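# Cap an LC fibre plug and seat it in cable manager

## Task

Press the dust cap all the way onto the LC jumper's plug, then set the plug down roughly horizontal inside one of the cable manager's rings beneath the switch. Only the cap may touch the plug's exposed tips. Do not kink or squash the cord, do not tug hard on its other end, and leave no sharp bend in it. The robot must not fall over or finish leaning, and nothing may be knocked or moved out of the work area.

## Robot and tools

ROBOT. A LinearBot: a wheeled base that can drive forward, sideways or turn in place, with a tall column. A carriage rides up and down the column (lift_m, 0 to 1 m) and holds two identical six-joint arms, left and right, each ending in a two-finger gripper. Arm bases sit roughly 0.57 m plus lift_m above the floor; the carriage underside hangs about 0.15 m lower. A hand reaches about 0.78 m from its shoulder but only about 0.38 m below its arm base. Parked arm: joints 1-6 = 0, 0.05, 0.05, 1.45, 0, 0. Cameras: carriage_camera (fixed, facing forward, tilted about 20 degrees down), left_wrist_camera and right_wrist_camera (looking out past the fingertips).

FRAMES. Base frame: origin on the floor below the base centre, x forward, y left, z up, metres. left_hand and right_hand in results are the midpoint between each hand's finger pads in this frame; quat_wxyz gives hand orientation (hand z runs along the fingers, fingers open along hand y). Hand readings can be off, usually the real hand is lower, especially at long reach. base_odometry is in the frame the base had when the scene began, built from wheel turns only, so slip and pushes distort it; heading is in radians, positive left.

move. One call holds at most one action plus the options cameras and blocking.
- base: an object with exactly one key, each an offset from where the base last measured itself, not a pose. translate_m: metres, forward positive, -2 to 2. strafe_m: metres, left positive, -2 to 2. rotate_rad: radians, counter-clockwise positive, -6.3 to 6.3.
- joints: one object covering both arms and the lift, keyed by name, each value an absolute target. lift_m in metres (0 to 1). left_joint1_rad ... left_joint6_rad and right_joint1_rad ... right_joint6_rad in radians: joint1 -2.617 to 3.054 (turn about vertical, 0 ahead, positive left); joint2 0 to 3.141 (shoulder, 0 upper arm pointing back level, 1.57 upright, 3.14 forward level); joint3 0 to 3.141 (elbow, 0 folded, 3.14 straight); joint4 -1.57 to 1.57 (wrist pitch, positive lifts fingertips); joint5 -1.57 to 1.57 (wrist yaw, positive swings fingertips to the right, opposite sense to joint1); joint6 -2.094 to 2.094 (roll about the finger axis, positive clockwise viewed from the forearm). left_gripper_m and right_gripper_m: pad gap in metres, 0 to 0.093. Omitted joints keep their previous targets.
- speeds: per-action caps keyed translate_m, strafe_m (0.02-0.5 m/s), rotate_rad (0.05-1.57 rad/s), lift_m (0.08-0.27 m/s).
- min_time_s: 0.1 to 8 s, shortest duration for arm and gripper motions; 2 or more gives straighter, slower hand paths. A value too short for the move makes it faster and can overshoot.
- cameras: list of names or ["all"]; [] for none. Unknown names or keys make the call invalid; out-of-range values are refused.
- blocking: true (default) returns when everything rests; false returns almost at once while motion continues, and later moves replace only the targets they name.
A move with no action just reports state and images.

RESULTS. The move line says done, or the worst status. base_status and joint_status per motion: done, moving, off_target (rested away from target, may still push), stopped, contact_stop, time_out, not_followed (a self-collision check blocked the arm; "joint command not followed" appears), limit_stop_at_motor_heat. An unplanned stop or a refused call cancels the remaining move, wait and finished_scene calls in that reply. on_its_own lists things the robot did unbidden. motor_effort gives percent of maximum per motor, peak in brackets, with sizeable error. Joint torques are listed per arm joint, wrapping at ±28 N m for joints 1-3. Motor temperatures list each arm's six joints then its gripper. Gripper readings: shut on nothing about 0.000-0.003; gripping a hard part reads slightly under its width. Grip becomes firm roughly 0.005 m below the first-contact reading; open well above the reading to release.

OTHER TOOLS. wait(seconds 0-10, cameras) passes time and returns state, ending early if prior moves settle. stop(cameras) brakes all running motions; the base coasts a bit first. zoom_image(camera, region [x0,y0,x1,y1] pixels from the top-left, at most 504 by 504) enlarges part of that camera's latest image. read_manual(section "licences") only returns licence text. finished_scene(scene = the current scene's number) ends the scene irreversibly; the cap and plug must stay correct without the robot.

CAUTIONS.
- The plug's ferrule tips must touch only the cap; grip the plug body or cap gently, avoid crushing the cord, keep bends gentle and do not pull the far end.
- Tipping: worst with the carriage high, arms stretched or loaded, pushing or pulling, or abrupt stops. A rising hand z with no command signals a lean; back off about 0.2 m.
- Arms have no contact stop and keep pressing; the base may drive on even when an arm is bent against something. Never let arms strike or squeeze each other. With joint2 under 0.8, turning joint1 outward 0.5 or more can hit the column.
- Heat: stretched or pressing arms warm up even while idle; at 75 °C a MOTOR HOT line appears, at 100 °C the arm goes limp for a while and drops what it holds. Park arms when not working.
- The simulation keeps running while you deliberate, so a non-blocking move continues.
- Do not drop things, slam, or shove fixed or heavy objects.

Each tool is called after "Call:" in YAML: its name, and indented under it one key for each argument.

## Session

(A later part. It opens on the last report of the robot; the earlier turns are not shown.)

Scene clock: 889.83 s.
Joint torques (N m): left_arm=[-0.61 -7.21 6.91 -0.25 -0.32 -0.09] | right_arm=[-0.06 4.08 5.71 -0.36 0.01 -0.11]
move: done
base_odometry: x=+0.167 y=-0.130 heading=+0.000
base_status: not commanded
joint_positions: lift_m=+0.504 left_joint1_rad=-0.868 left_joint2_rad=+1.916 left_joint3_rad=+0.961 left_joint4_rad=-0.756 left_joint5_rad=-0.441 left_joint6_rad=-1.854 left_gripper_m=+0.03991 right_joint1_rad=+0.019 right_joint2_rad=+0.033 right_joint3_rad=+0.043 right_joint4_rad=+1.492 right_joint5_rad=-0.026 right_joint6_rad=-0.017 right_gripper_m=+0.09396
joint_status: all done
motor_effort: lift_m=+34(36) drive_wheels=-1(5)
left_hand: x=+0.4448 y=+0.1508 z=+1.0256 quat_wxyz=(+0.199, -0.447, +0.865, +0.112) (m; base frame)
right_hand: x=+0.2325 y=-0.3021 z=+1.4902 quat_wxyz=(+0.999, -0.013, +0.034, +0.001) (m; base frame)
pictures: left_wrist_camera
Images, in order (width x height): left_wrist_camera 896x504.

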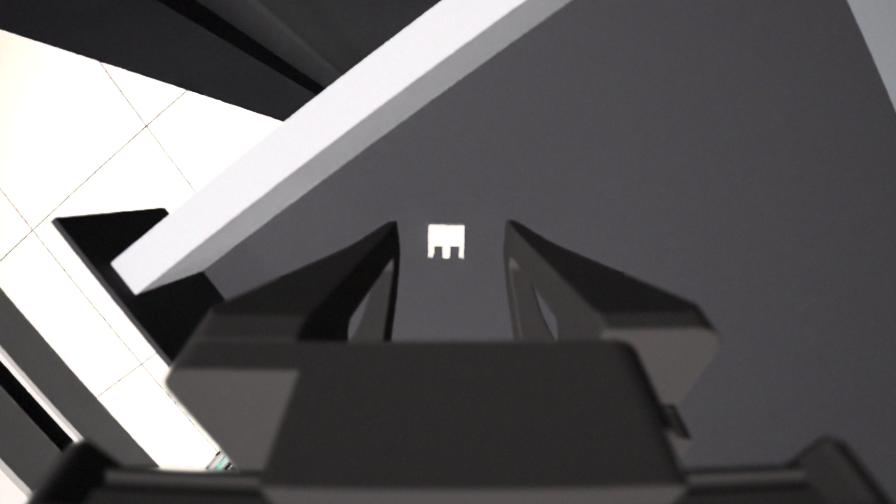

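Call:
move:
  joints: {"lift_m": 0.5015}
  speeds: {"lift_m": 0.08}

Call:
move:
  joints: {"left_gripper_m": 0.0105}
  min_time_s: 3

Call:
move:
  joints: {"left_gripper_m": 0.0088}
  min_time_s: 0.5
  cameras: ["left_wrist_camera"]

Scene clock: 894.73 s.
Joint torques (N m): left_arm=[-0.62 -7.16 6.87 -0.24 -0.32 -0.09] | right_arm=[-0.05 4.08 5.74 -0.36 0.01 -0.11]
move: done
base_odometry: x=+0.167 y=-0.130 heading=+0.000
base_status: not commanded
joint_positions: lift_m=+0.502 left_joint1_rad=-0.868 left_joint2_rad=+1.916 left_joint3_rad=+0.961 left_joint4_rad=-0.758 left_joint5_rad=-0.441 left_joint6_rad=-1.854 left_gripper_m=+0.03991 right_joint1_rad=+0.019 right_joint2_rad=+0.033 right_joint3_rad=+0.043 right_joint4_rad=+1.493 right_joint5_rad=-0.026 right_joint6_rad=-0.017 right_gripper_m=+0.09396
joint_status: all done
motor_effort: lift_m=+34(36) drive_wheels=+2(4)
left_hand: x=+0.4446 y=+0.1512 z=+1.0231 quat_wxyz=(+0.199, -0.447, +0.865, +0.113) (m; base frame)
right_hand: x=+0.2324 y=-0.3021 z=+1.4877 quat_wxyz=(+0.999, -0.013, +0.033, +0.001) (m; base frame)
pictures: none

Scene clock: 898.03 s.
Joint torques (N m): left_arm=[-0.59 -7.2 6.9 -0.23 -0.32 -0.09] | right_arm=[-0.06 4.07 5.76 -0.36 0.01 -0.11]
move: done
base_odometry: x=+0.167 y=-0.130 heading=+0.000
base_status: not commanded
joint_positions: lift_m=+0.502 left_joint1_rad=-0.868 left_joint2_rad=+1.916 left_joint3_rad=+0.961 left_joint4_rad=-0.758 left_joint5_rad=-0.441 left_joint6_rad=-1.854 left_gripper_m=+0.01100 right_joint1_rad=+0.019 right_joint2_rad=+0.033 right_joint3_rad=+0.043 right_joint4_rad=+1.493 right_joint5_rad=-0.026 right_joint6_rad=-0.017 right_gripper_m=+0.09396
joint_status: all done
motor_effort: lift_m=+34(34) drive_wheels=+2(7)
left_hand: x=+0.4446 y=+0.1512 z=+1.0231 quat_wxyz=(+0.199, -0.447, +0.865, +0.113) (m; base frame)
right_hand: x=+0.2324 y=-0.3021 z=+1.4877 quat_wxyz=(+0.999, -0.013, +0.033, +0.001) (m; base frame)
pictures: none

Scene clock: 898.83 s.
Joint torques (N m): left_arm=[-0.62 -7.21 6.87 -0.24 -0.32 -0.09] | right_arm=[-0.06 4.08 5.76 -0.36 0.01 -0.11]
move: done
base_odometry: x=+0.167 y=-0.130 heading=+0.000
base_status: not commanded
joint_positions: lift_m=+0.502 left_joint1_rad=-0.868 left_joint2_rad=+1.916 left_joint3_rad=+0.961 left_joint4_rad=-0.758 left_joint5_rad=-0.441 left_joint6_rad=-1.854 left_gripper_m=+0.01099 right_joint1_rad=+0.019 right_joint2_rad=+0.033 right_joint3_rad=+0.043 right_joint4_rad=+1.493 right_joint5_rad=-0.026 right_joint6_rad=-0.017 right_gripper_m=+0.09396
joint_status: all done
motor_effort: lift_m=+34(34) drive_wheels=+3(7)
left_hand: x=+0.4446 y=+0.1512 z=+1.0231 quat_wxyz=(+0.199, -0.447, +0.865, +0.113) (m; base frame)
right_hand: x=+0.2324 y=-0.3021 z=+1.4877 quat_wxyz=(+0.999, -0.013, +0.033, +0.001) (m; base frame)
pictures: left_wrist_camera
Images, in order (width x height): left_wrist_camera 896x504.

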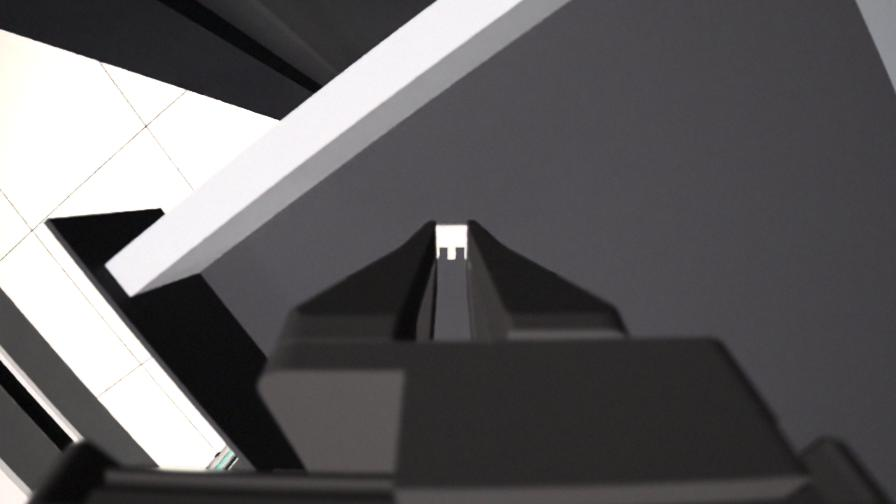

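Call:
zoom_image:
  camera: "left_wrist_camera"
  region: [400, 200, 505, 275]

Scaled by 4.800 from the camera's 896x504 image, which has a finer 1280x720 frame.

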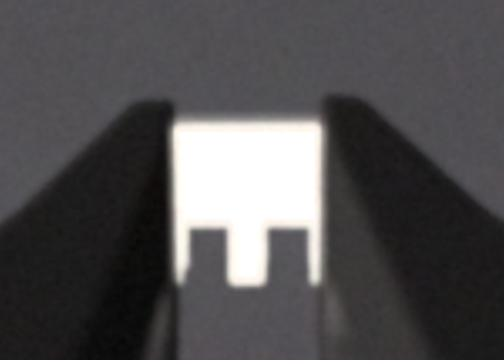

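Call:
move:
  joints: {"lift_m": 0.58}
  speeds: {"lift_m": 0.15}

Call:
move:
  joints: {"left_joint1_rad": -0.986, "left_joint2_rad": 2.064, "left_joint3_rad": 1.209, "left_joint4_rad": -0.888, "left_joint5_rad": -0.408, "left_joint6_rad": -2.004}
  min_time_s: 2

Call:
move:
  joints: {"lift_m": 0.52}
  speeds: {"lift_m": 0.15}
  cameras: ["left_wrist_camera"]

Scene clock: 913.50 s.
Joint torques (N m): left_arm=[-0.62 -7.2 6.83 -0.23 -0.3 -0.09] | right_arm=[-0.06 4.05 5.81 -0.34 0.01 -0.11]
move: done
base_odometry: x=+0.167 y=-0.130 heading=+0.000
base_status: not commanded
joint_positions: lift_m=+0.580 left_joint1_rad=-0.868 left_joint2_rad=+1.916 left_joint3_rad=+0.962 left_joint4_rad=-0.758 left_joint5_rad=-0.442 left_joint6_rad=-1.854 left_gripper_m=+0.01098 right_joint1_rad=+0.019 right_joint2_rad=+0.033 right_joint3_rad=+0.043 right_joint4_rad=+1.493 right_joint5_rad=-0.026 right_joint6_rad=-0.017 right_gripper_m=+0.09396
joint_status: all done
motor_effort: lift_m=+35(44) drive_wheels=-2(5)
left_hand: x=+0.4449 y=+0.1511 z=+1.1017 quat_wxyz=(+0.200, -0.447, +0.865, +0.113) (m; base frame)
right_hand: x=+0.2324 y=-0.3021 z=+1.5661 quat_wxyz=(+0.999, -0.013, +0.033, +0.001) (m; base frame)
pictures: none

Scene clock: 915.80 s.
Joint torques (N m): left_arm=[-0.64 -7.17 7.9 -0.4 -0.11 -0.1] | right_arm=[-0.06 4.08 5.74 -0.36 0.01 -0.11]
move: done
base_odometry: x=+0.167 y=-0.130 heading=+0.000
base_status: not commanded
joint_positions: lift_m=+0.580 left_joint1_rad=-0.978 left_joint2_rad=+2.050 left_joint3_rad=+1.181 left_joint4_rad=-0.874 left_joint5_rad=-0.421 left_joint6_rad=-1.993 left_gripper_m=+0.01098 right_joint1_rad=+0.019 right_joint2_rad=+0.033 right_joint3_rad=+0.043 right_joint4_rad=+1.493 right_joint5_rad=-0.026 right_joint6_rad=-0.017 right_gripper_m=+0.09396
joint_status: all done
motor_effort: lift_m=+35(36) drive_wheels=+2(6)
left_hand: x=+0.4452 y=+0.0931 z=+1.1040 quat_wxyz=(+0.200, -0.458, +0.860, +0.102) (m; base frame)
right_hand: x=+0.2324 y=-0.3021 z=+1.5661 quat_wxyz=(+0.999, -0.013, +0.033, +0.001) (m; base frame)
pictures: none

Scene clock: 916.63 s.
Joint torques (N m): left_arm=[-0.61 -8.06 7.21 -0.36 -0.14 -0.08] | right_arm=[-0.05 4.07 5.76 -0.37 0.01 -0.11]
move: done
base_odometry: x=+0.167 y=-0.130 heading=+0.000
base_status: not commanded
joint_positions: lift_m=+0.520 left_joint1_rad=-0.978 left_joint2_rad=+2.060 left_joint3_rad=+1.189 left_joint4_rad=-0.878 left_joint5_rad=-0.417 left_joint6_rad=-1.994 left_gripper_m=+0.01098 right_joint1_rad=+0.019 right_joint2_rad=+0.033 right_joint3_rad=+0.043 right_joint4_rad=+1.493 right_joint5_rad=-0.026 right_joint6_rad=-0.017 right_gripper_m=+0.09396
joint_status: all done
motor_effort: lift_m=+35(36) drive_wheels=+3(3)
left_hand: x=+0.4449 y=+0.0923 z=+1.0422 quat_wxyz=(+0.198, -0.458, +0.860, +0.104) (m; base frame)
right_hand: x=+0.2324 y=-0.3021 z=+1.5062 quat_wxyz=(+0.999, -0.013, +0.033, +0.001) (m; base frame)
pictures: left_wrist_camera
Images, in order (width x height): left_wrist_camera 896x504.

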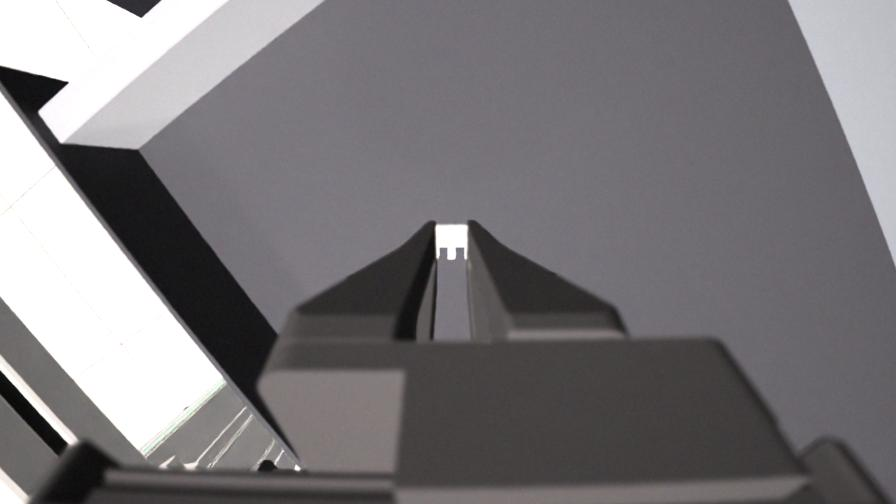

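Call:
move:
  joints: {"lift_m": 0.5015}
  speeds: {"lift_m": 0.08}

Call:
move:
  joints: {"left_gripper_m": 0.035}
  min_time_s: 2.5
  cameras: ["left_wrist_camera"]

Scene clock: 920.77 s.
Joint torques (N m): left_arm=[-0.58 -8.09 7.09 -0.35 -0.15 -0.08] | right_arm=[-0.08 4.07 5.74 -0.37 0.01 -0.11]
move: done
base_odometry: x=+0.167 y=-0.130 heading=+0.000
base_status: not commanded
joint_positions: lift_m=+0.502 left_joint1_rad=-0.978 left_joint2_rad=+2.061 left_joint3_rad=+1.190 left_joint4_rad=-0.880 left_joint5_rad=-0.416 left_joint6_rad=-1.994 left_gripper_m=+0.01098 right_joint1_rad=+0.019 right_joint2_rad=+0.033 right_joint3_rad=+0.043 right_joint4_rad=+1.493 right_joint5_rad=-0.026 right_joint6_rad=-0.017 right_gripper_m=+0.09396
joint_status: all done
motor_effort: lift_m=+34(36) drive_wheels=+3(4)
left_hand: x=+0.4447 y=+0.0923 z=+1.0238 quat_wxyz=(+0.197, -0.458, +0.860, +0.105) (m; base frame)
right_hand: x=+0.2324 y=-0.3021 z=+1.4877 quat_wxyz=(+0.999, -0.013, +0.033, +0.001) (m; base frame)
pictures: none

Scene clock: 923.57 s.
Joint torques (N m): left_arm=[-0.62 -8.1 7.09 -0.35 -0.15 -0.08] | right_arm=[-0.08 4.1 5.76 -0.37 0.01 -0.11]
move: done
base_odometry: x=+0.167 y=-0.130 heading=+0.000
base_status: not commanded
joint_positions: lift_m=+0.502 left_joint1_rad=-0.978 left_joint2_rad=+2.061 left_joint3_rad=+1.190 left_joint4_rad=-0.880 left_joint5_rad=-0.416 left_joint6_rad=-1.994 left_gripper_m=+0.03489 right_joint1_rad=+0.019 right_joint2_rad=+0.033 right_joint3_rad=+0.043 right_joint4_rad=+1.493 right_joint5_rad=-0.026 right_joint6_rad=-0.017 right_gripper_m=+0.09396
joint_status: all done
motor_effort: lift_m=+34(34) drive_wheels=+4(6)
left_hand: x=+0.4447 y=+0.0923 z=+1.0238 quat_wxyz=(+0.197, -0.458, +0.860, +0.105) (m; base frame)
right_hand: x=+0.2324 y=-0.3021 z=+1.4877 quat_wxyz=(+0.999, -0.013, +0.033, +0.001) (m; base frame)
pictures: left_wrist_camera
Images, in order (width x height): left_wrist_camera 896x504.

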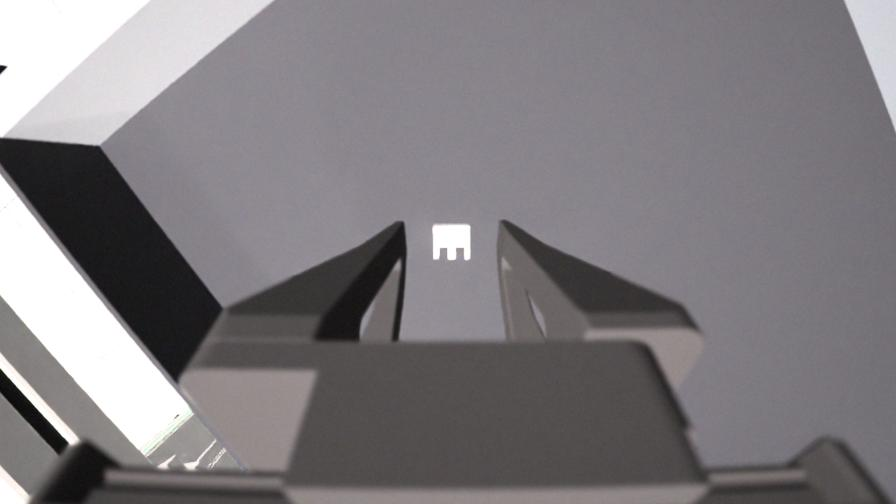

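Call:
move:
  joints: {"lift_m": 0.66}
  speeds: {"lift_m": 0.2}

Call:
move:
  joints: {"left_joint1_rad": -0.501, "left_joint2_rad": 1.935, "left_joint3_rad": 1.016, "left_joint4_rad": -0.676, "left_joint5_rad": 0.464, "left_joint6_rad": 1.675}
  min_time_s: 3.5

Call:
move:
  joints: {"lift_m": 0.53}
  speeds: {"lift_m": 0.15}
  cameras: ["left_wrist_camera"]

Scene clock: 938.27 s.
Joint torques (N m): left_arm=[-0.61 -8.17 7.1 -0.35 -0.16 -0.08] | right_arm=[-0.06 4.1 5.76 -0.36 0.01 -0.11]
Motor temperatures (°C): left_arm=[29 46 47 32 29 33 33] | right_arm=[31 36 41 30 31 30 33]
move: done
base_odometry: x=+0.167 y=-0.130 heading=+0.000
base_status: not commanded
joint_positions: lift_m=+0.660 left_joint1_rad=-0.978 left_joint2_rad=+2.062 left_joint3_rad=+1.190 left_joint4_rad=-0.881 left_joint5_rad=-0.414 left_joint6_rad=-1.994 left_gripper_m=+0.03489 right_joint1_rad=+0.019 right_joint2_rad=+0.033 right_joint3_rad=+0.043 right_joint4_rad=+1.493 right_joint5_rad=-0.026 right_joint6_rad=-0.017 right_gripper_m=+0.09396
joint_status: all done
motor_effort: lift_m=+35(43) drive_wheels=+0(4)
left_hand: x=+0.4443 y=+0.0925 z=+1.1819 quat_wxyz=(+0.196, -0.458, +0.861, +0.106) (m; base frame)
right_hand: x=+0.2324 y=-0.3021 z=+1.6462 quat_wxyz=(+0.999, -0.013, +0.033, +0.001) (m; base frame)
pictures: none

Scene clock: 942.07 s.
Joint torques (N m): left_arm=[-5.86 -10.82 3.41 0.24 3.56 7.7] | right_arm=[-0.05 4.08 5.75 -0.36 0.01 -0.12]
Motor temperatures (°C): left_arm=[30 47 46 32 31 39 33] | right_arm=[31 36 41 30 31 30 33]
move: off_target
base_odometry: x=+0.167 y=-0.130 heading=+0.000
base_status: not commanded
joint_positions: lift_m=+0.660 left_joint1_rad=-0.428 left_joint2_rad=+1.972 left_joint3_rad=+1.041 left_joint4_rad=-0.685 left_joint5_rad=+0.092 left_joint6_rad=+0.631 left_gripper_m=+0.03489 right_joint1_rad=+0.019 right_joint2_rad=+0.033 right_joint3_rad=+0.043 right_joint4_rad=+1.493 right_joint5_rad=-0.026 right_joint6_rad=-0.017 right_gripper_m=+0.09396
joint_status: left_joint1_rad off_target (ended at -0.428, target -0.501); left_joint5_rad off_target (ended at +0.092, target +0.464); left_joint6_rad off_target (ended at +0.631, target +1.675); the others done
motor_effort: lift_m=+35(35) drive_wheels=+1(6)
left_hand: x=+0.4872 y=+0.1653 z=+1.1627 quat_wxyz=(-0.018, +0.504, +0.862, -0.048) (m; base frame)
right_hand: x=+0.2324 y=-0.3021 z=+1.6462 quat_wxyz=(+0.999, -0.013, +0.033, +0.001) (m; base frame)
pictures: none

Scene clock: 943.43 s.
Joint torques (N m): left_arm=[-16.68 13.33 -2.29 2.42 2.18 1.2] | right_arm=[-0.06 4.18 5.76 -0.37 0.01 -0.11]
move: done
base_odometry: x=+0.167 y=-0.130 heading=+0.001
base_status: not commanded
joint_positions: lift_m=+0.531 left_joint1_rad=-0.294 left_joint2_rad=+1.691 left_joint3_rad=+1.121 left_joint4_rad=-0.847 left_joint5_rad=+0.248 left_joint6_rad=+1.544 left_gripper_m=+0.03490 right_joint1_rad=+0.019 right_joint2_rad=+0.033 right_joint3_rad=+0.043 right_joint4_rad=+1.493 right_joint5_rad=-0.026 right_joint6_rad=-0.017 right_gripper_m=+0.09396
joint_status: all done
on_its_own: left_joint5_rad moved +0.157 toward your old target +0.464; left_joint6_rad moved +0.913 toward your old target +1.675
motor_effort: lift_m=+22(30) drive_wheels=+9(13)
left_hand: x=+0.5165 y=+0.1712 z=+1.1392 quat_wxyz=(+0.134, +0.792, +0.593, -0.055) (m; base frame)
right_hand: x=+0.2325 y=-0.3021 z=+1.5172 quat_wxyz=(+0.999, -0.013, +0.034, +0.001) (m; base frame)
pictures: left_wrist_camera
Images, in order (width x height): left_wrist_camera 896x504.

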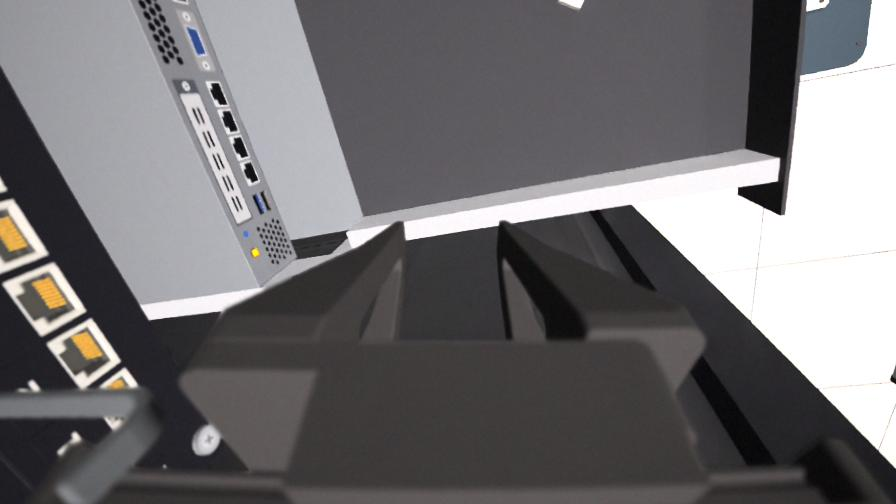

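Call:
move:
  joints: {"left_joint1_rad": -0.294, "left_joint2_rad": 1.691, "left_joint3_rad": 1.121, "left_joint4_rad": -0.847, "left_joint5_rad": 0.248, "left_joint6_rad": 1.544}
  min_time_s: 1
  cameras: ["carriage_camera", "left_wrist_camera", "right_wrist_camera"]

Scene clock: 951.90 s.
Joint torques (N m): left_arm=[-1.59 -4.31 6.43 0.7 0.29 0.01] | right_arm=[-0.03 4.05 5.75 -0.37 0 -0.11]
Motor temperatures (°C): left_arm=[38 49 45 34 33 38 33] | right_arm=[31 36 41 30 31 30 33]
move: off_target
base_odometry: x=+0.167 y=-0.130 heading=+0.001
base_status: not commanded
joint_positions: lift_m=+0.530 left_joint1_rad=-0.273 left_joint2_rad=+1.665 left_joint3_rad=+1.128 left_joint4_rad=-0.862 left_joint5_rad=+0.244 left_joint6_rad=+1.544 left_gripper_m=+0.03490 right_joint1_rad=+0.019 right_joint2_rad=+0.033 right_joint3_rad=+0.043 right_joint4_rad=+1.493 right_joint5_rad=-0.026 right_joint6_rad=-0.017 right_gripper_m=+0.09396
joint_status: left_joint1_rad off_target (ended at -0.273, target -0.294); the others done
motor_effort: lift_m=+30(30) drive_wheels=+5(11)
left_hand: x=+0.5192 y=+0.1781 z=+1.1476 quat_wxyz=(+0.140, +0.786, +0.600, -0.047) (m; base frame)
right_hand: x=+0.2325 y=-0.3021 z=+1.5166 quat_wxyz=(+0.999, -0.013, +0.034, +0.001) (m; base frame)
pictures: carriage_camera, left_wrist_camera, right_wrist_camera
Images, in order (width x height): carriage_camera 896x504, left_wrist_camera 896x504, right_wrist_camera 896x504.

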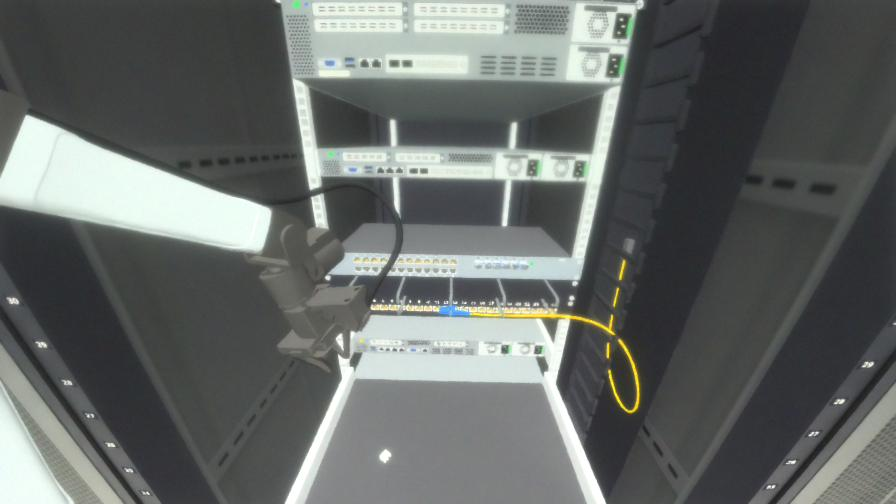

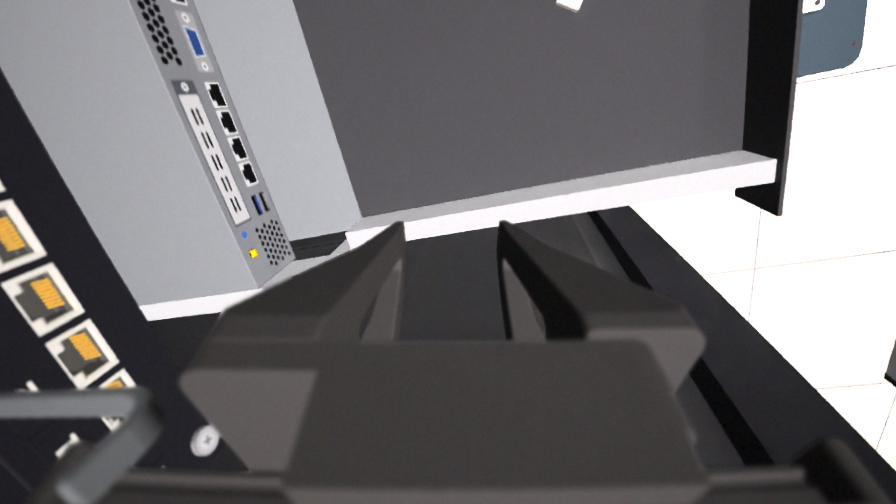

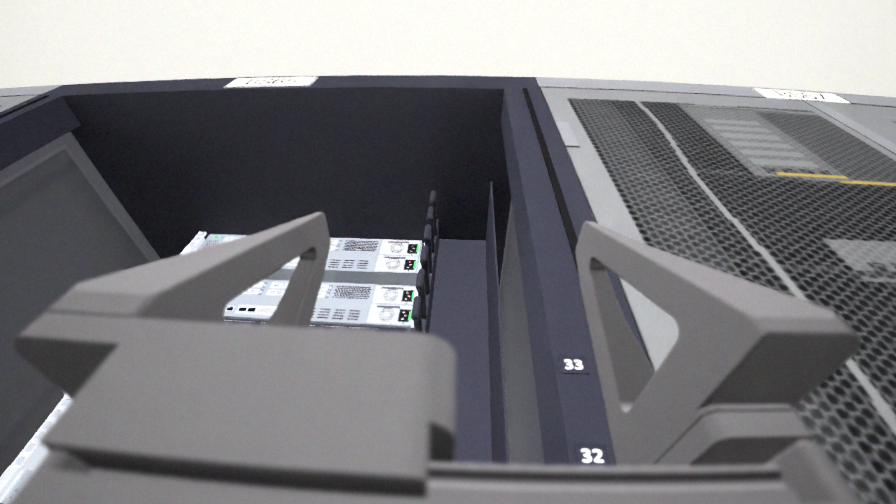

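Call:
move:
  joints: {"lift_m": 0.55}
  speeds: {"lift_m": 0.08}
  cameras: ["left_wrist_camera", "carriage_camera"]

Scene clock: 974.17 s.
Joint torques (N m): left_arm=[-1.33 -7.46 6.68 0.6 0.49 0.06] | right_arm=[-0.03 4.08 5.75 -0.36 0.01 -0.11]
move: done
base_odometry: x=+0.167 y=-0.130 heading=+0.001
base_status: not commanded
joint_positions: lift_m=+0.550 left_joint1_rad=-0.277 left_joint2_rad=+1.701 left_joint3_rad=+1.123 left_joint4_rad=-0.862 left_joint5_rad=+0.223 left_joint6_rad=+1.538 left_gripper_m=+0.03490 right_joint1_rad=+0.019 right_joint2_rad=+0.033 right_joint3_rad=+0.043 right_joint4_rad=+1.493 right_joint5_rad=-0.026 right_joint6_rad=-0.017 right_gripper_m=+0.09396
joint_status: all done
motor_effort: lift_m=+36(42) drive_wheels=+1(5)
left_hand: x=+0.5163 y=+0.1814 z=+1.1540 quat_wxyz=(+0.118, +0.786, +0.605, -0.051) (m; base frame)
right_hand: x=+0.2325 y=-0.3021 z=+1.5361 quat_wxyz=(+0.999, -0.013, +0.034, +0.001) (m; base frame)
pictures: carriage_camera, left_wrist_camera
Images, in order (width x height): carriage_camera 896x504, left_wrist_camera 896x504.

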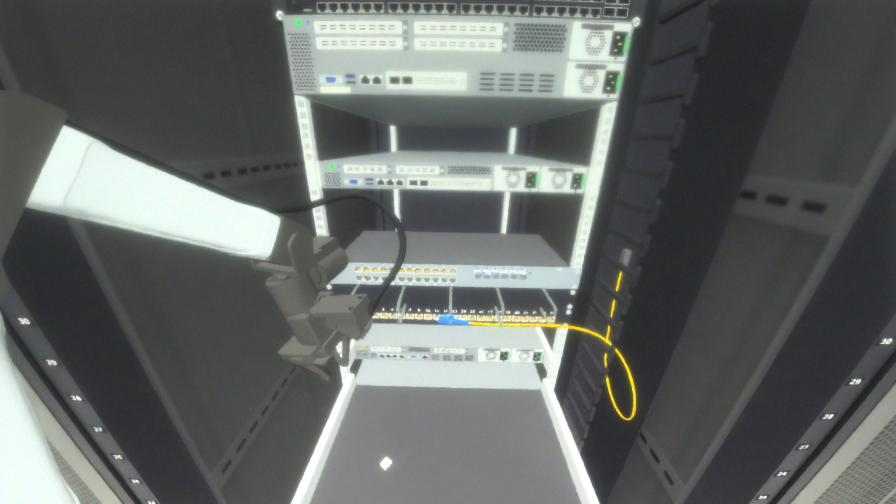

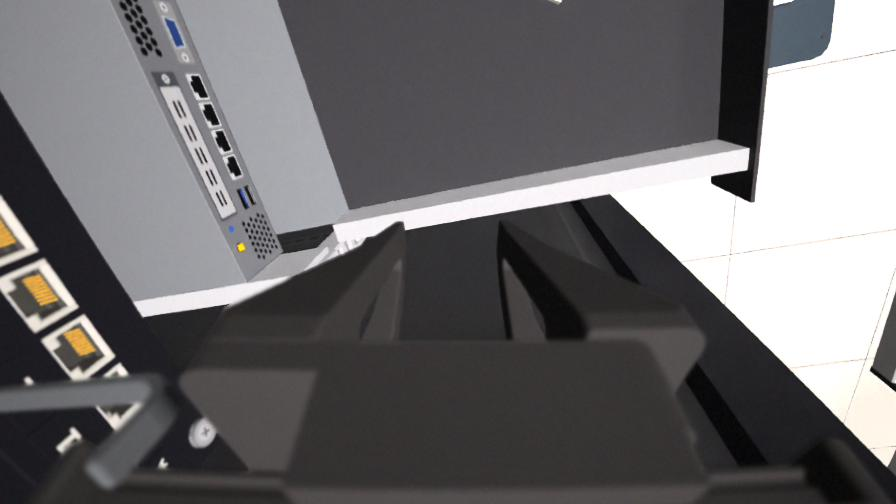

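Call:
move:
  joints: {"lift_m": 0.60}
  speeds: {"lift_m": 0.08}
  cameras: ["left_wrist_camera", "carriage_camera"]

Scene clock: 979.37 s.
Joint torques (N m): left_arm=[-0.05 -15.75 10.41 -0.26 1.12 0.39] | right_arm=[-0.01 4.07 5.75 -0.36 0.01 -0.11]
Motor temperatures (°C): left_arm=[33 45 46 33 31 35 33] | right_arm=[31 36 41 30 31 30 33]
move: done
base_odometry: x=+0.167 y=-0.130 heading=+0.000
base_status: not commanded
joint_positions: lift_m=+0.599 left_joint1_rad=-0.292 left_joint2_rad=+1.798 left_joint3_rad=+1.074 left_joint4_rad=-0.801 left_joint5_rad=+0.148 left_joint6_rad=+1.505 left_gripper_m=+0.03490 right_joint1_rad=+0.019 right_joint2_rad=+0.033 right_joint3_rad=+0.043 right_joint4_rad=+1.493 right_joint5_rad=-0.026 right_joint6_rad=-0.017 right_gripper_m=+0.09396
joint_status: all done
motor_effort: lift_m=+43(46) drive_wheels=-3(3)
left_hand: x=+0.5087 y=+0.1917 z=+1.1611 quat_wxyz=(+0.061, +0.781, +0.619, -0.048) (m; base frame)
right_hand: x=+0.2325 y=-0.3021 z=+1.5855 quat_wxyz=(+0.999, -0.013, +0.034, +0.001) (m; base frame)
pictures: carriage_camera, left_wrist_camera
Images, in order (width x height): carriage_camera 896x504, left_wrist_camera 896x504.

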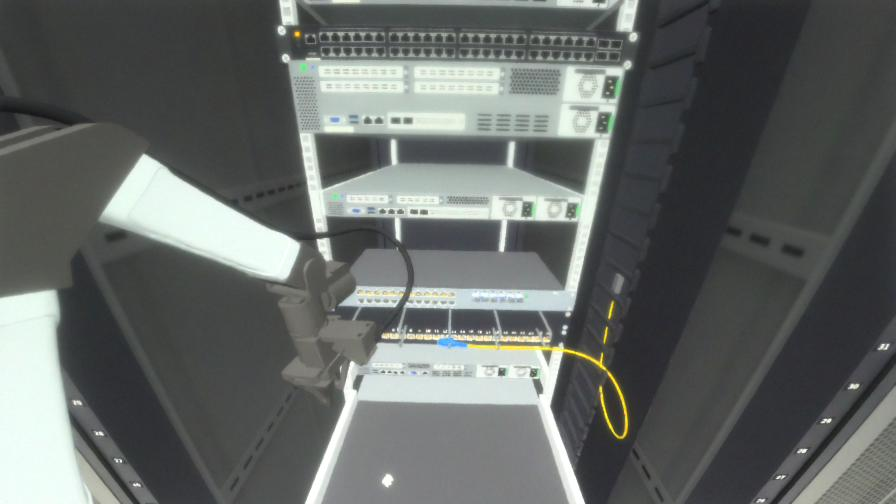

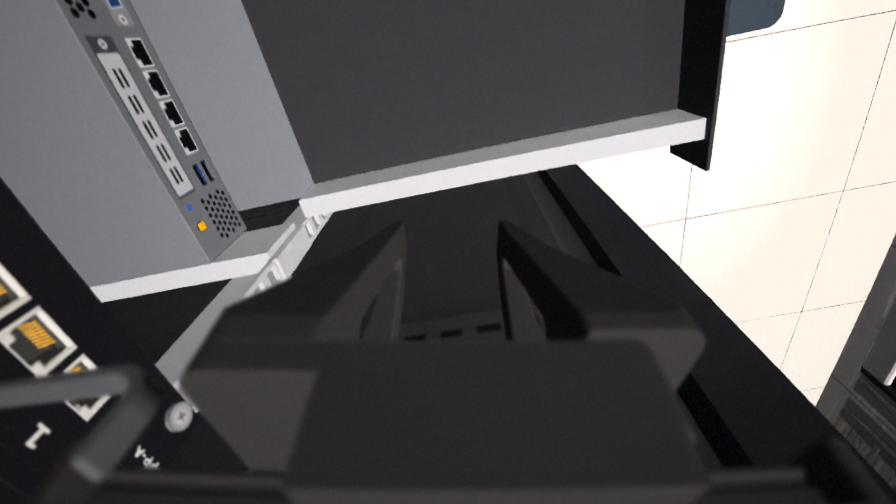

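Call:
zoom_image:
  camera: "carriage_camera"
  region: [260, 220, 480, 420]

Call:
zoom_image:
  camera: "left_wrist_camera"
  region: [0, 300, 300, 504]

Scaled by 2.291 from the camera's 896x504 image, which has a finer 1280x720 frame.

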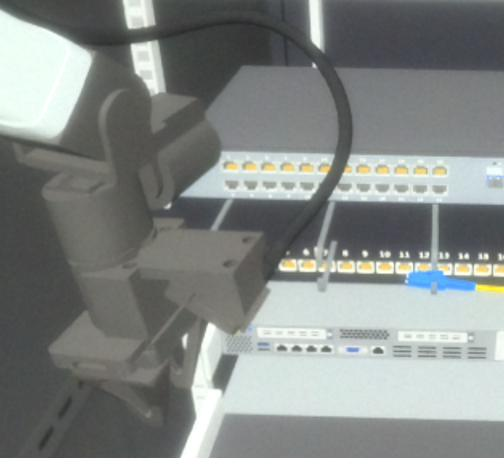

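Scaled by 1.680 from the camera's 896x504 image, which has a finer 1280x720 frame.

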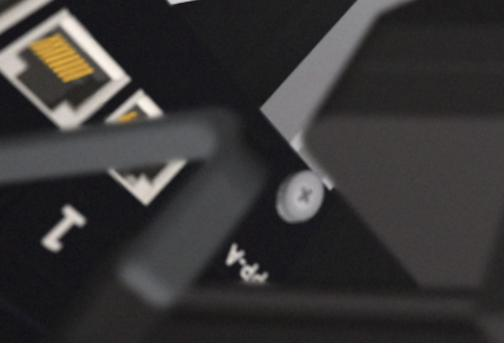

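Call:
move:
  joints: {"lift_m": 0.565, "left_joint1_rad": -0.292, "left_joint2_rad": 1.72, "left_joint3_rad": 1.11, "left_joint4_rad": -0.83, "left_joint5_rad": 0.18, "left_joint6_rad": 1.52}
  speeds: {"lift_m": 0.08}
  min_time_s: 0.6
  cameras: ["left_wrist_camera"]

Scene clock: 1047.37 s.
Joint torques (N m): left_arm=[-0.08 -7.61 8.51 0.28 0.25 0.12] | right_arm=[-0.01 4.08 5.75 -0.36 0.01 -0.11]
Motor temperatures (°C): left_arm=[30 72 54 31 33 34 33] | right_arm=[31 36 41 30 31 30 33]
move: done
base_odometry: x=+0.167 y=-0.130 heading=+0.000
base_status: not commanded
joint_positions: lift_m=+0.565 left_joint1_rad=-0.291 left_joint2_rad=+1.730 left_joint3_rad=+1.089 left_joint4_rad=-0.818 left_joint5_rad=+0.177 left_joint6_rad=+1.509 left_gripper_m=+0.03490 right_joint1_rad=+0.019 right_joint2_rad=+0.033 right_joint3_rad=+0.043 right_joint4_rad=+1.493 right_joint5_rad=-0.026 right_joint6_rad=-0.017 right_gripper_m=+0.09396
joint_status: all done
motor_effort: lift_m=+33(35) drive_wheels=-2(5)
left_hand: x=+0.5144 y=+0.1854 z=+1.1511 quat_wxyz=(+0.096, +0.782, +0.615, -0.040) (m; base frame)
right_hand: x=+0.2325 y=-0.3021 z=+1.5513 quat_wxyz=(+0.999, -0.013, +0.034, +0.001) (m; base frame)
pictures: left_wrist_camera
Images, in order (width x height): left_wrist_camera 896x504.

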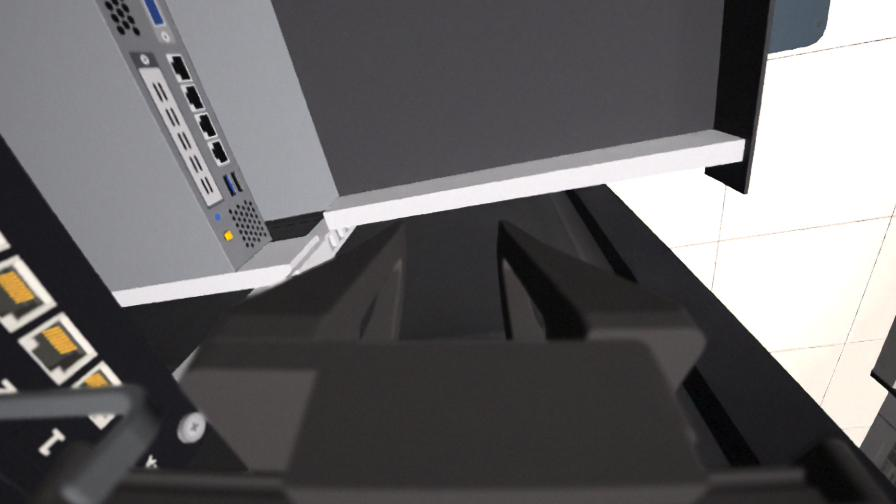

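Call:
move:
  base: {"translate_m": -0.05}
  speeds: {"translate_m": 0.03}
  cameras: ["left_wrist_camera", "carriage_camera"]

Scene clock: 1051.63 s.
Joint torques (N m): left_arm=[-0.9 -12.45 6.95 -1.86 0.92 0.72] | right_arm=[-0.02 4.05 5.75 -0.35 0.01 -0.11]
Motor temperatures (°C): left_arm=[30 70 54 32 32 34 33] | right_arm=[31 36 41 30 31 30 33]
move: done
base_odometry: x=+0.117 y=-0.130 heading=+0.000
base_status: done
joint_positions: lift_m=+0.565 left_joint1_rad=-0.281 left_joint2_rad=+1.781 left_joint3_rad=+1.110 left_joint4_rad=-0.583 left_joint5_rad=+0.100 left_joint6_rad=+1.444 left_gripper_m=+0.03490 right_joint1_rad=+0.019 right_joint2_rad=+0.033 right_joint3_rad=+0.043 right_joint4_rad=+1.493 right_joint5_rad=-0.026 right_joint6_rad=-0.017 right_gripper_m=+0.09396
joint_status: not commanded
motor_effort: lift_m=+35(35) drive_wheels=-4(11)
left_hand: x=+0.5768 y=+0.1846 z=+1.1507 quat_wxyz=(+0.159, +0.754, +0.636, +0.045) (m; base frame)
right_hand: x=+0.2324 y=-0.3021 z=+1.5512 quat_wxyz=(+0.999, -0.013, +0.033, +0.001) (m; base frame)
pictures: carriage_camera, left_wrist_camera
Images, in order (width x height): carriage_camera 896x504, left_wrist_camera 896x504.

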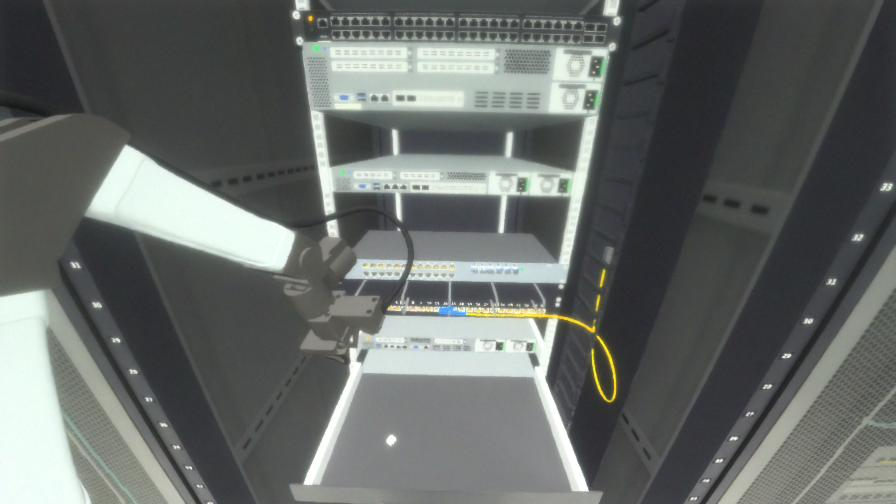

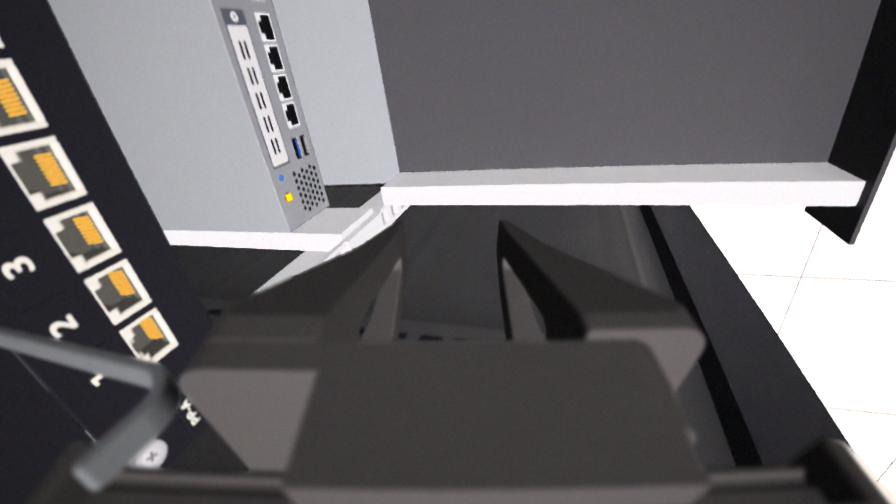

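Call:
zoom_image:
  camera: "left_wrist_camera"
  region: [0, 320, 260, 504]

Call:
zoom_image:
  camera: "carriage_camera"
  region: [280, 220, 440, 380]

Scaled by 1.938 from the camera's 896x504 image, which has a finer 1280x720 frame.

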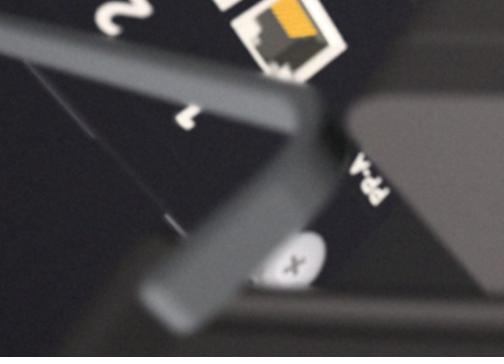

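Scaled by 3.150 from the camera's 896x504 image, which has a finer 1280x720 frame.

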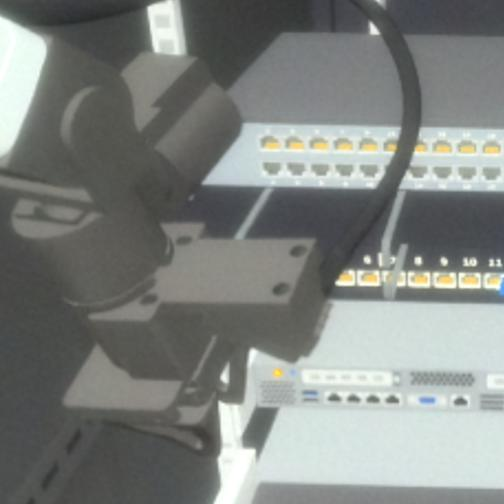

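Call:
move:
  joints: {"right_joint1_rad": 0.766, "right_joint2_rad": 1.966, "right_joint3_rad": 0.54, "right_joint4_rad": 1.4526, "right_joint5_rad": -0.246, "right_joint6_rad": 0.0, "right_gripper_m": 0.09}
  min_time_s: 3
  cameras: ["right_wrist_camera", "carriage_camera"]

Scene clock: 1105.70 s.
Joint torques (N m): left_arm=[-0.9 -12.45 6.95 -1.84 0.91 0.7] | right_arm=[0.53 -7.16 5.65 2.51 -0.11 0]
Motor temperatures (°C): left_arm=[30 67 49 34 32 35 33] | right_arm=[31 36 41 31 31 30 33]
move: done
base_odometry: x=+0.117 y=-0.130 heading=+0.000
base_status: not commanded
joint_positions: lift_m=+0.565 left_joint1_rad=-0.281 left_joint2_rad=+1.781 left_joint3_rad=+1.110 left_joint4_rad=-0.584 left_joint5_rad=+0.100 left_joint6_rad=+1.444 left_gripper_m=+0.03490 right_joint1_rad=+0.760 right_joint2_rad=+1.953 right_joint3_rad=+0.523 right_joint4_rad=+1.463 right_joint5_rad=-0.235 right_joint6_rad=-0.010 right_gripper_m=+0.09014
joint_status: all done
motor_effort: lift_m=+35(35) drive_wheels=-5(7)
left_hand: x=+0.5766 y=+0.1846 z=+1.1506 quat_wxyz=(+0.158, +0.754, +0.636, +0.045) (m; base frame)
right_hand: x=+0.5172 y=+0.0362 z=+1.2515 quat_wxyz=(+0.634, -0.338, +0.608, +0.338) (m; base frame)
pictures: carriage_camera, right_wrist_camera
Images, in order (width x height): carriage_camera 896x504, right_wrist_camera 896x504.

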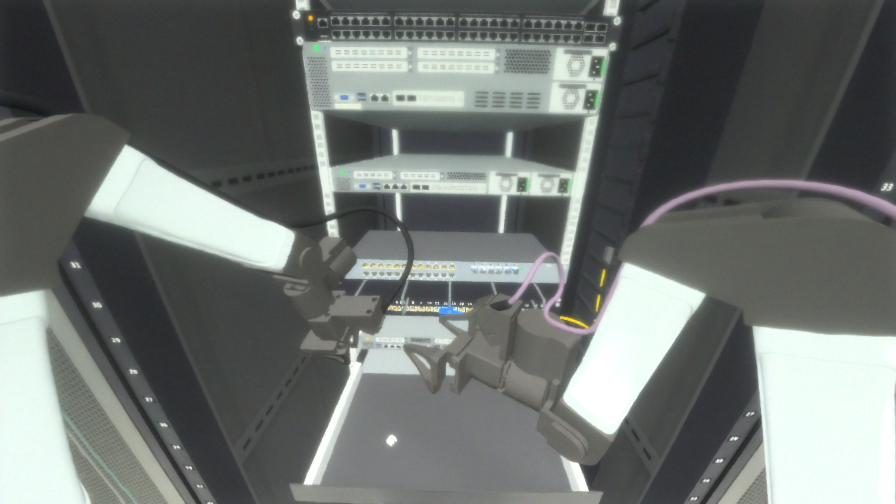

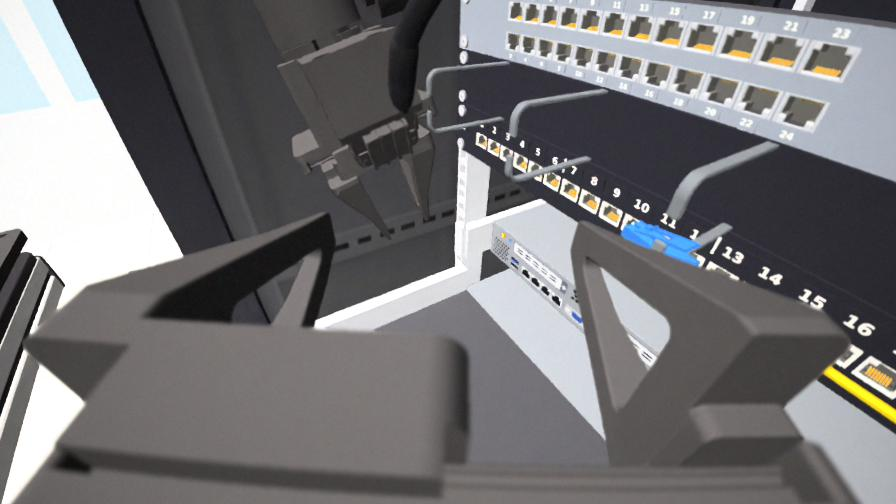

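Call:
zoom_image:
  camera: "right_wrist_camera"
  region: [270, 0, 550, 250]

Scaled by 1.800 from the camera's 896x504 image, which has a finer 1280x720 frame.

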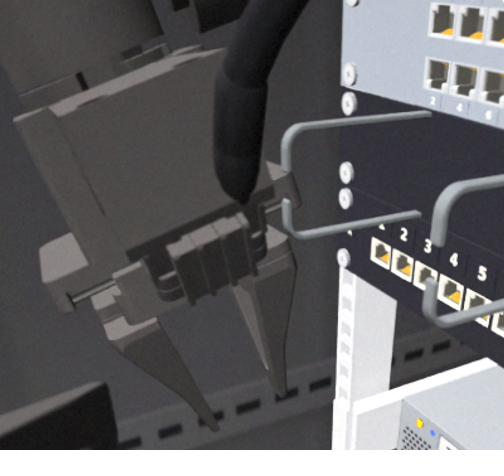

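Call:
move:
  base: {"translate_m": 0.035}
  joints: {"right_gripper_m": 0.03}
  speeds: {"translate_m": 0.03}
  cameras: ["right_wrist_camera"]

Call:
zoom_image:
  camera: "right_wrist_camera"
  region: [330, 0, 530, 200]

Scene clock: 1123.70 s.
Joint torques (N m): left_arm=[-0.75 -9.29 6.35 -0.01 0.34 0.18] | right_arm=[0.54 -7.17 5.64 2.51 -0.11 -0.02]
Motor temperatures (°C): left_arm=[30 67 48 35 32 35 33] | right_arm=[31 36 42 36 31 30 33]
move: done
base_odometry: x=+0.152 y=-0.130 heading=+0.000
base_status: done
joint_positions: lift_m=+0.565 left_joint1_rad=-0.282 left_joint2_rad=+1.748 left_joint3_rad=+1.114 left_joint4_rad=-0.783 left_joint5_rad=+0.166 left_joint6_rad=+1.502 left_gripper_m=+0.03490 right_joint1_rad=+0.760 right_joint2_rad=+1.953 right_joint3_rad=+0.523 right_joint4_rad=+1.463 right_joint5_rad=-0.236 right_joint6_rad=-0.009 right_gripper_m=+0.03013
joint_status: all done
motor_effort: lift_m=+35(35) drive_wheels=-2(8)
left_hand: x=+0.5309 y=+0.1855 z=+1.1528 quat_wxyz=(+0.110, +0.777, +0.619, -0.024) (m; base frame)
right_hand: x=+0.5172 y=+0.0362 z=+1.2515 quat_wxyz=(+0.634, -0.337, +0.608, +0.338) (m; base frame)
pictures: right_wrist_camera
Images, in order (width x height): right_wrist_camera 896x504.

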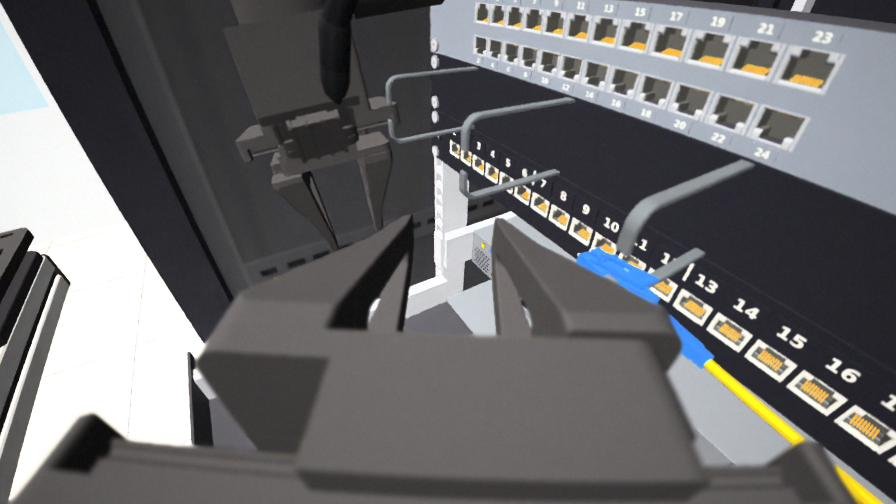

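Scaled by 2.520 from the camera's 896x504 image, which has a finer 1280x720 frame.

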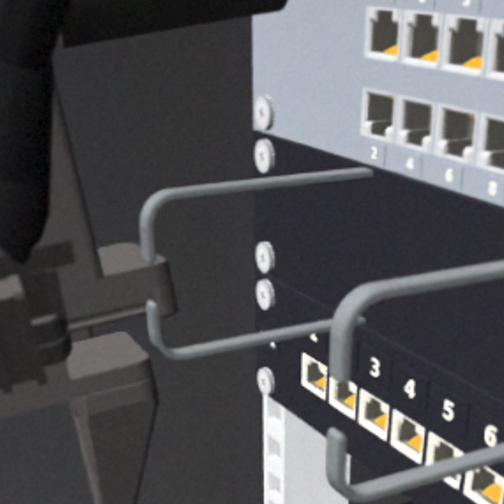

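Call:
move:
  base: {"strafe_m": 0.03}
  speeds: {"strafe_m": 0.03}
  cameras: ["right_wrist_camera"]

Call:
zoom_image:
  camera: "right_wrist_camera"
  region: [280, 0, 530, 200]

Scene clock: 1133.80 s.
Joint torques (N m): left_arm=[0.31 -9.21 6.38 0.31 0.31 0.1] | right_arm=[0.39 -7.19 5.6 2.51 -0.1 -0.02]
Motor temperatures (°C): left_arm=[30 65 48 34 32 35 33] | right_arm=[31 37 43 38 31 30 33]
move: done
base_odometry: x=+0.152 y=-0.100 heading=+0.000
base_status: done
joint_positions: lift_m=+0.565 left_joint1_rad=-0.295 left_joint2_rad=+1.748 left_joint3_rad=+1.114 left_joint4_rad=-0.820 left_joint5_rad=+0.170 left_joint6_rad=+1.509 left_gripper_m=+0.03490 right_joint1_rad=+0.761 right_joint2_rad=+1.953 right_joint3_rad=+0.524 right_joint4_rad=+1.463 right_joint5_rad=-0.237 right_joint6_rad=-0.009 right_gripper_m=+0.03013
joint_status: not commanded
motor_effort: lift_m=+35(35) drive_wheels=+2(7)
left_hand: x=+0.5205 y=+0.1832 z=+1.1518 quat_wxyz=(+0.096, +0.784, +0.613, -0.036) (m; base frame)
right_hand: x=+0.5167 y=+0.0368 z=+1.2516 quat_wxyz=(+0.634, -0.338, +0.608, +0.339) (m; base frame)
pictures: right_wrist_camera
Images, in order (width x height): right_wrist_camera 896x504.

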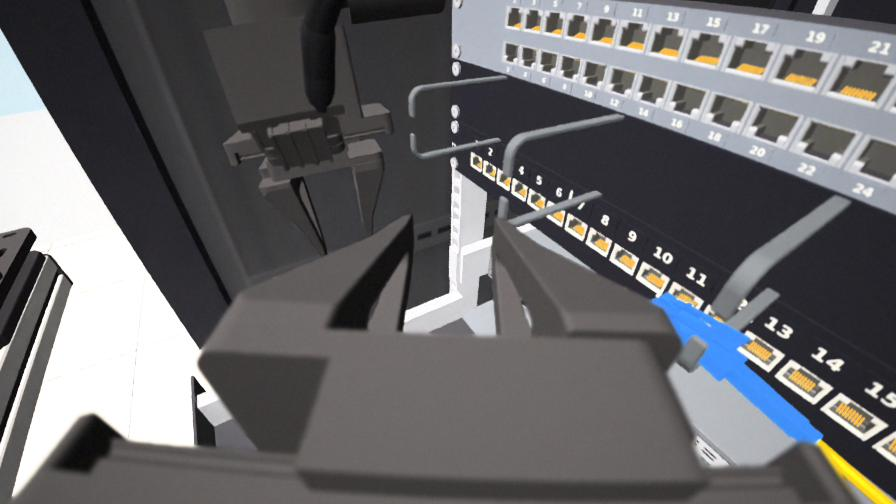

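Scaled by 2.016 from the camera's 896x504 image, which has a finer 1280x720 frame.

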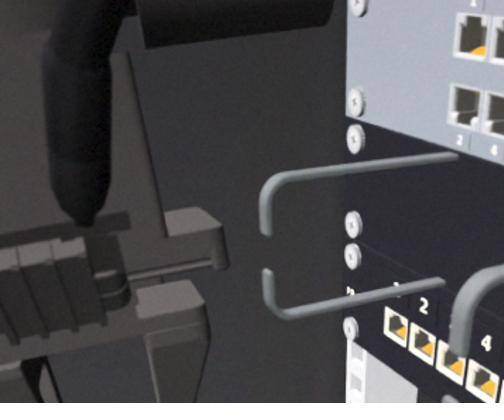

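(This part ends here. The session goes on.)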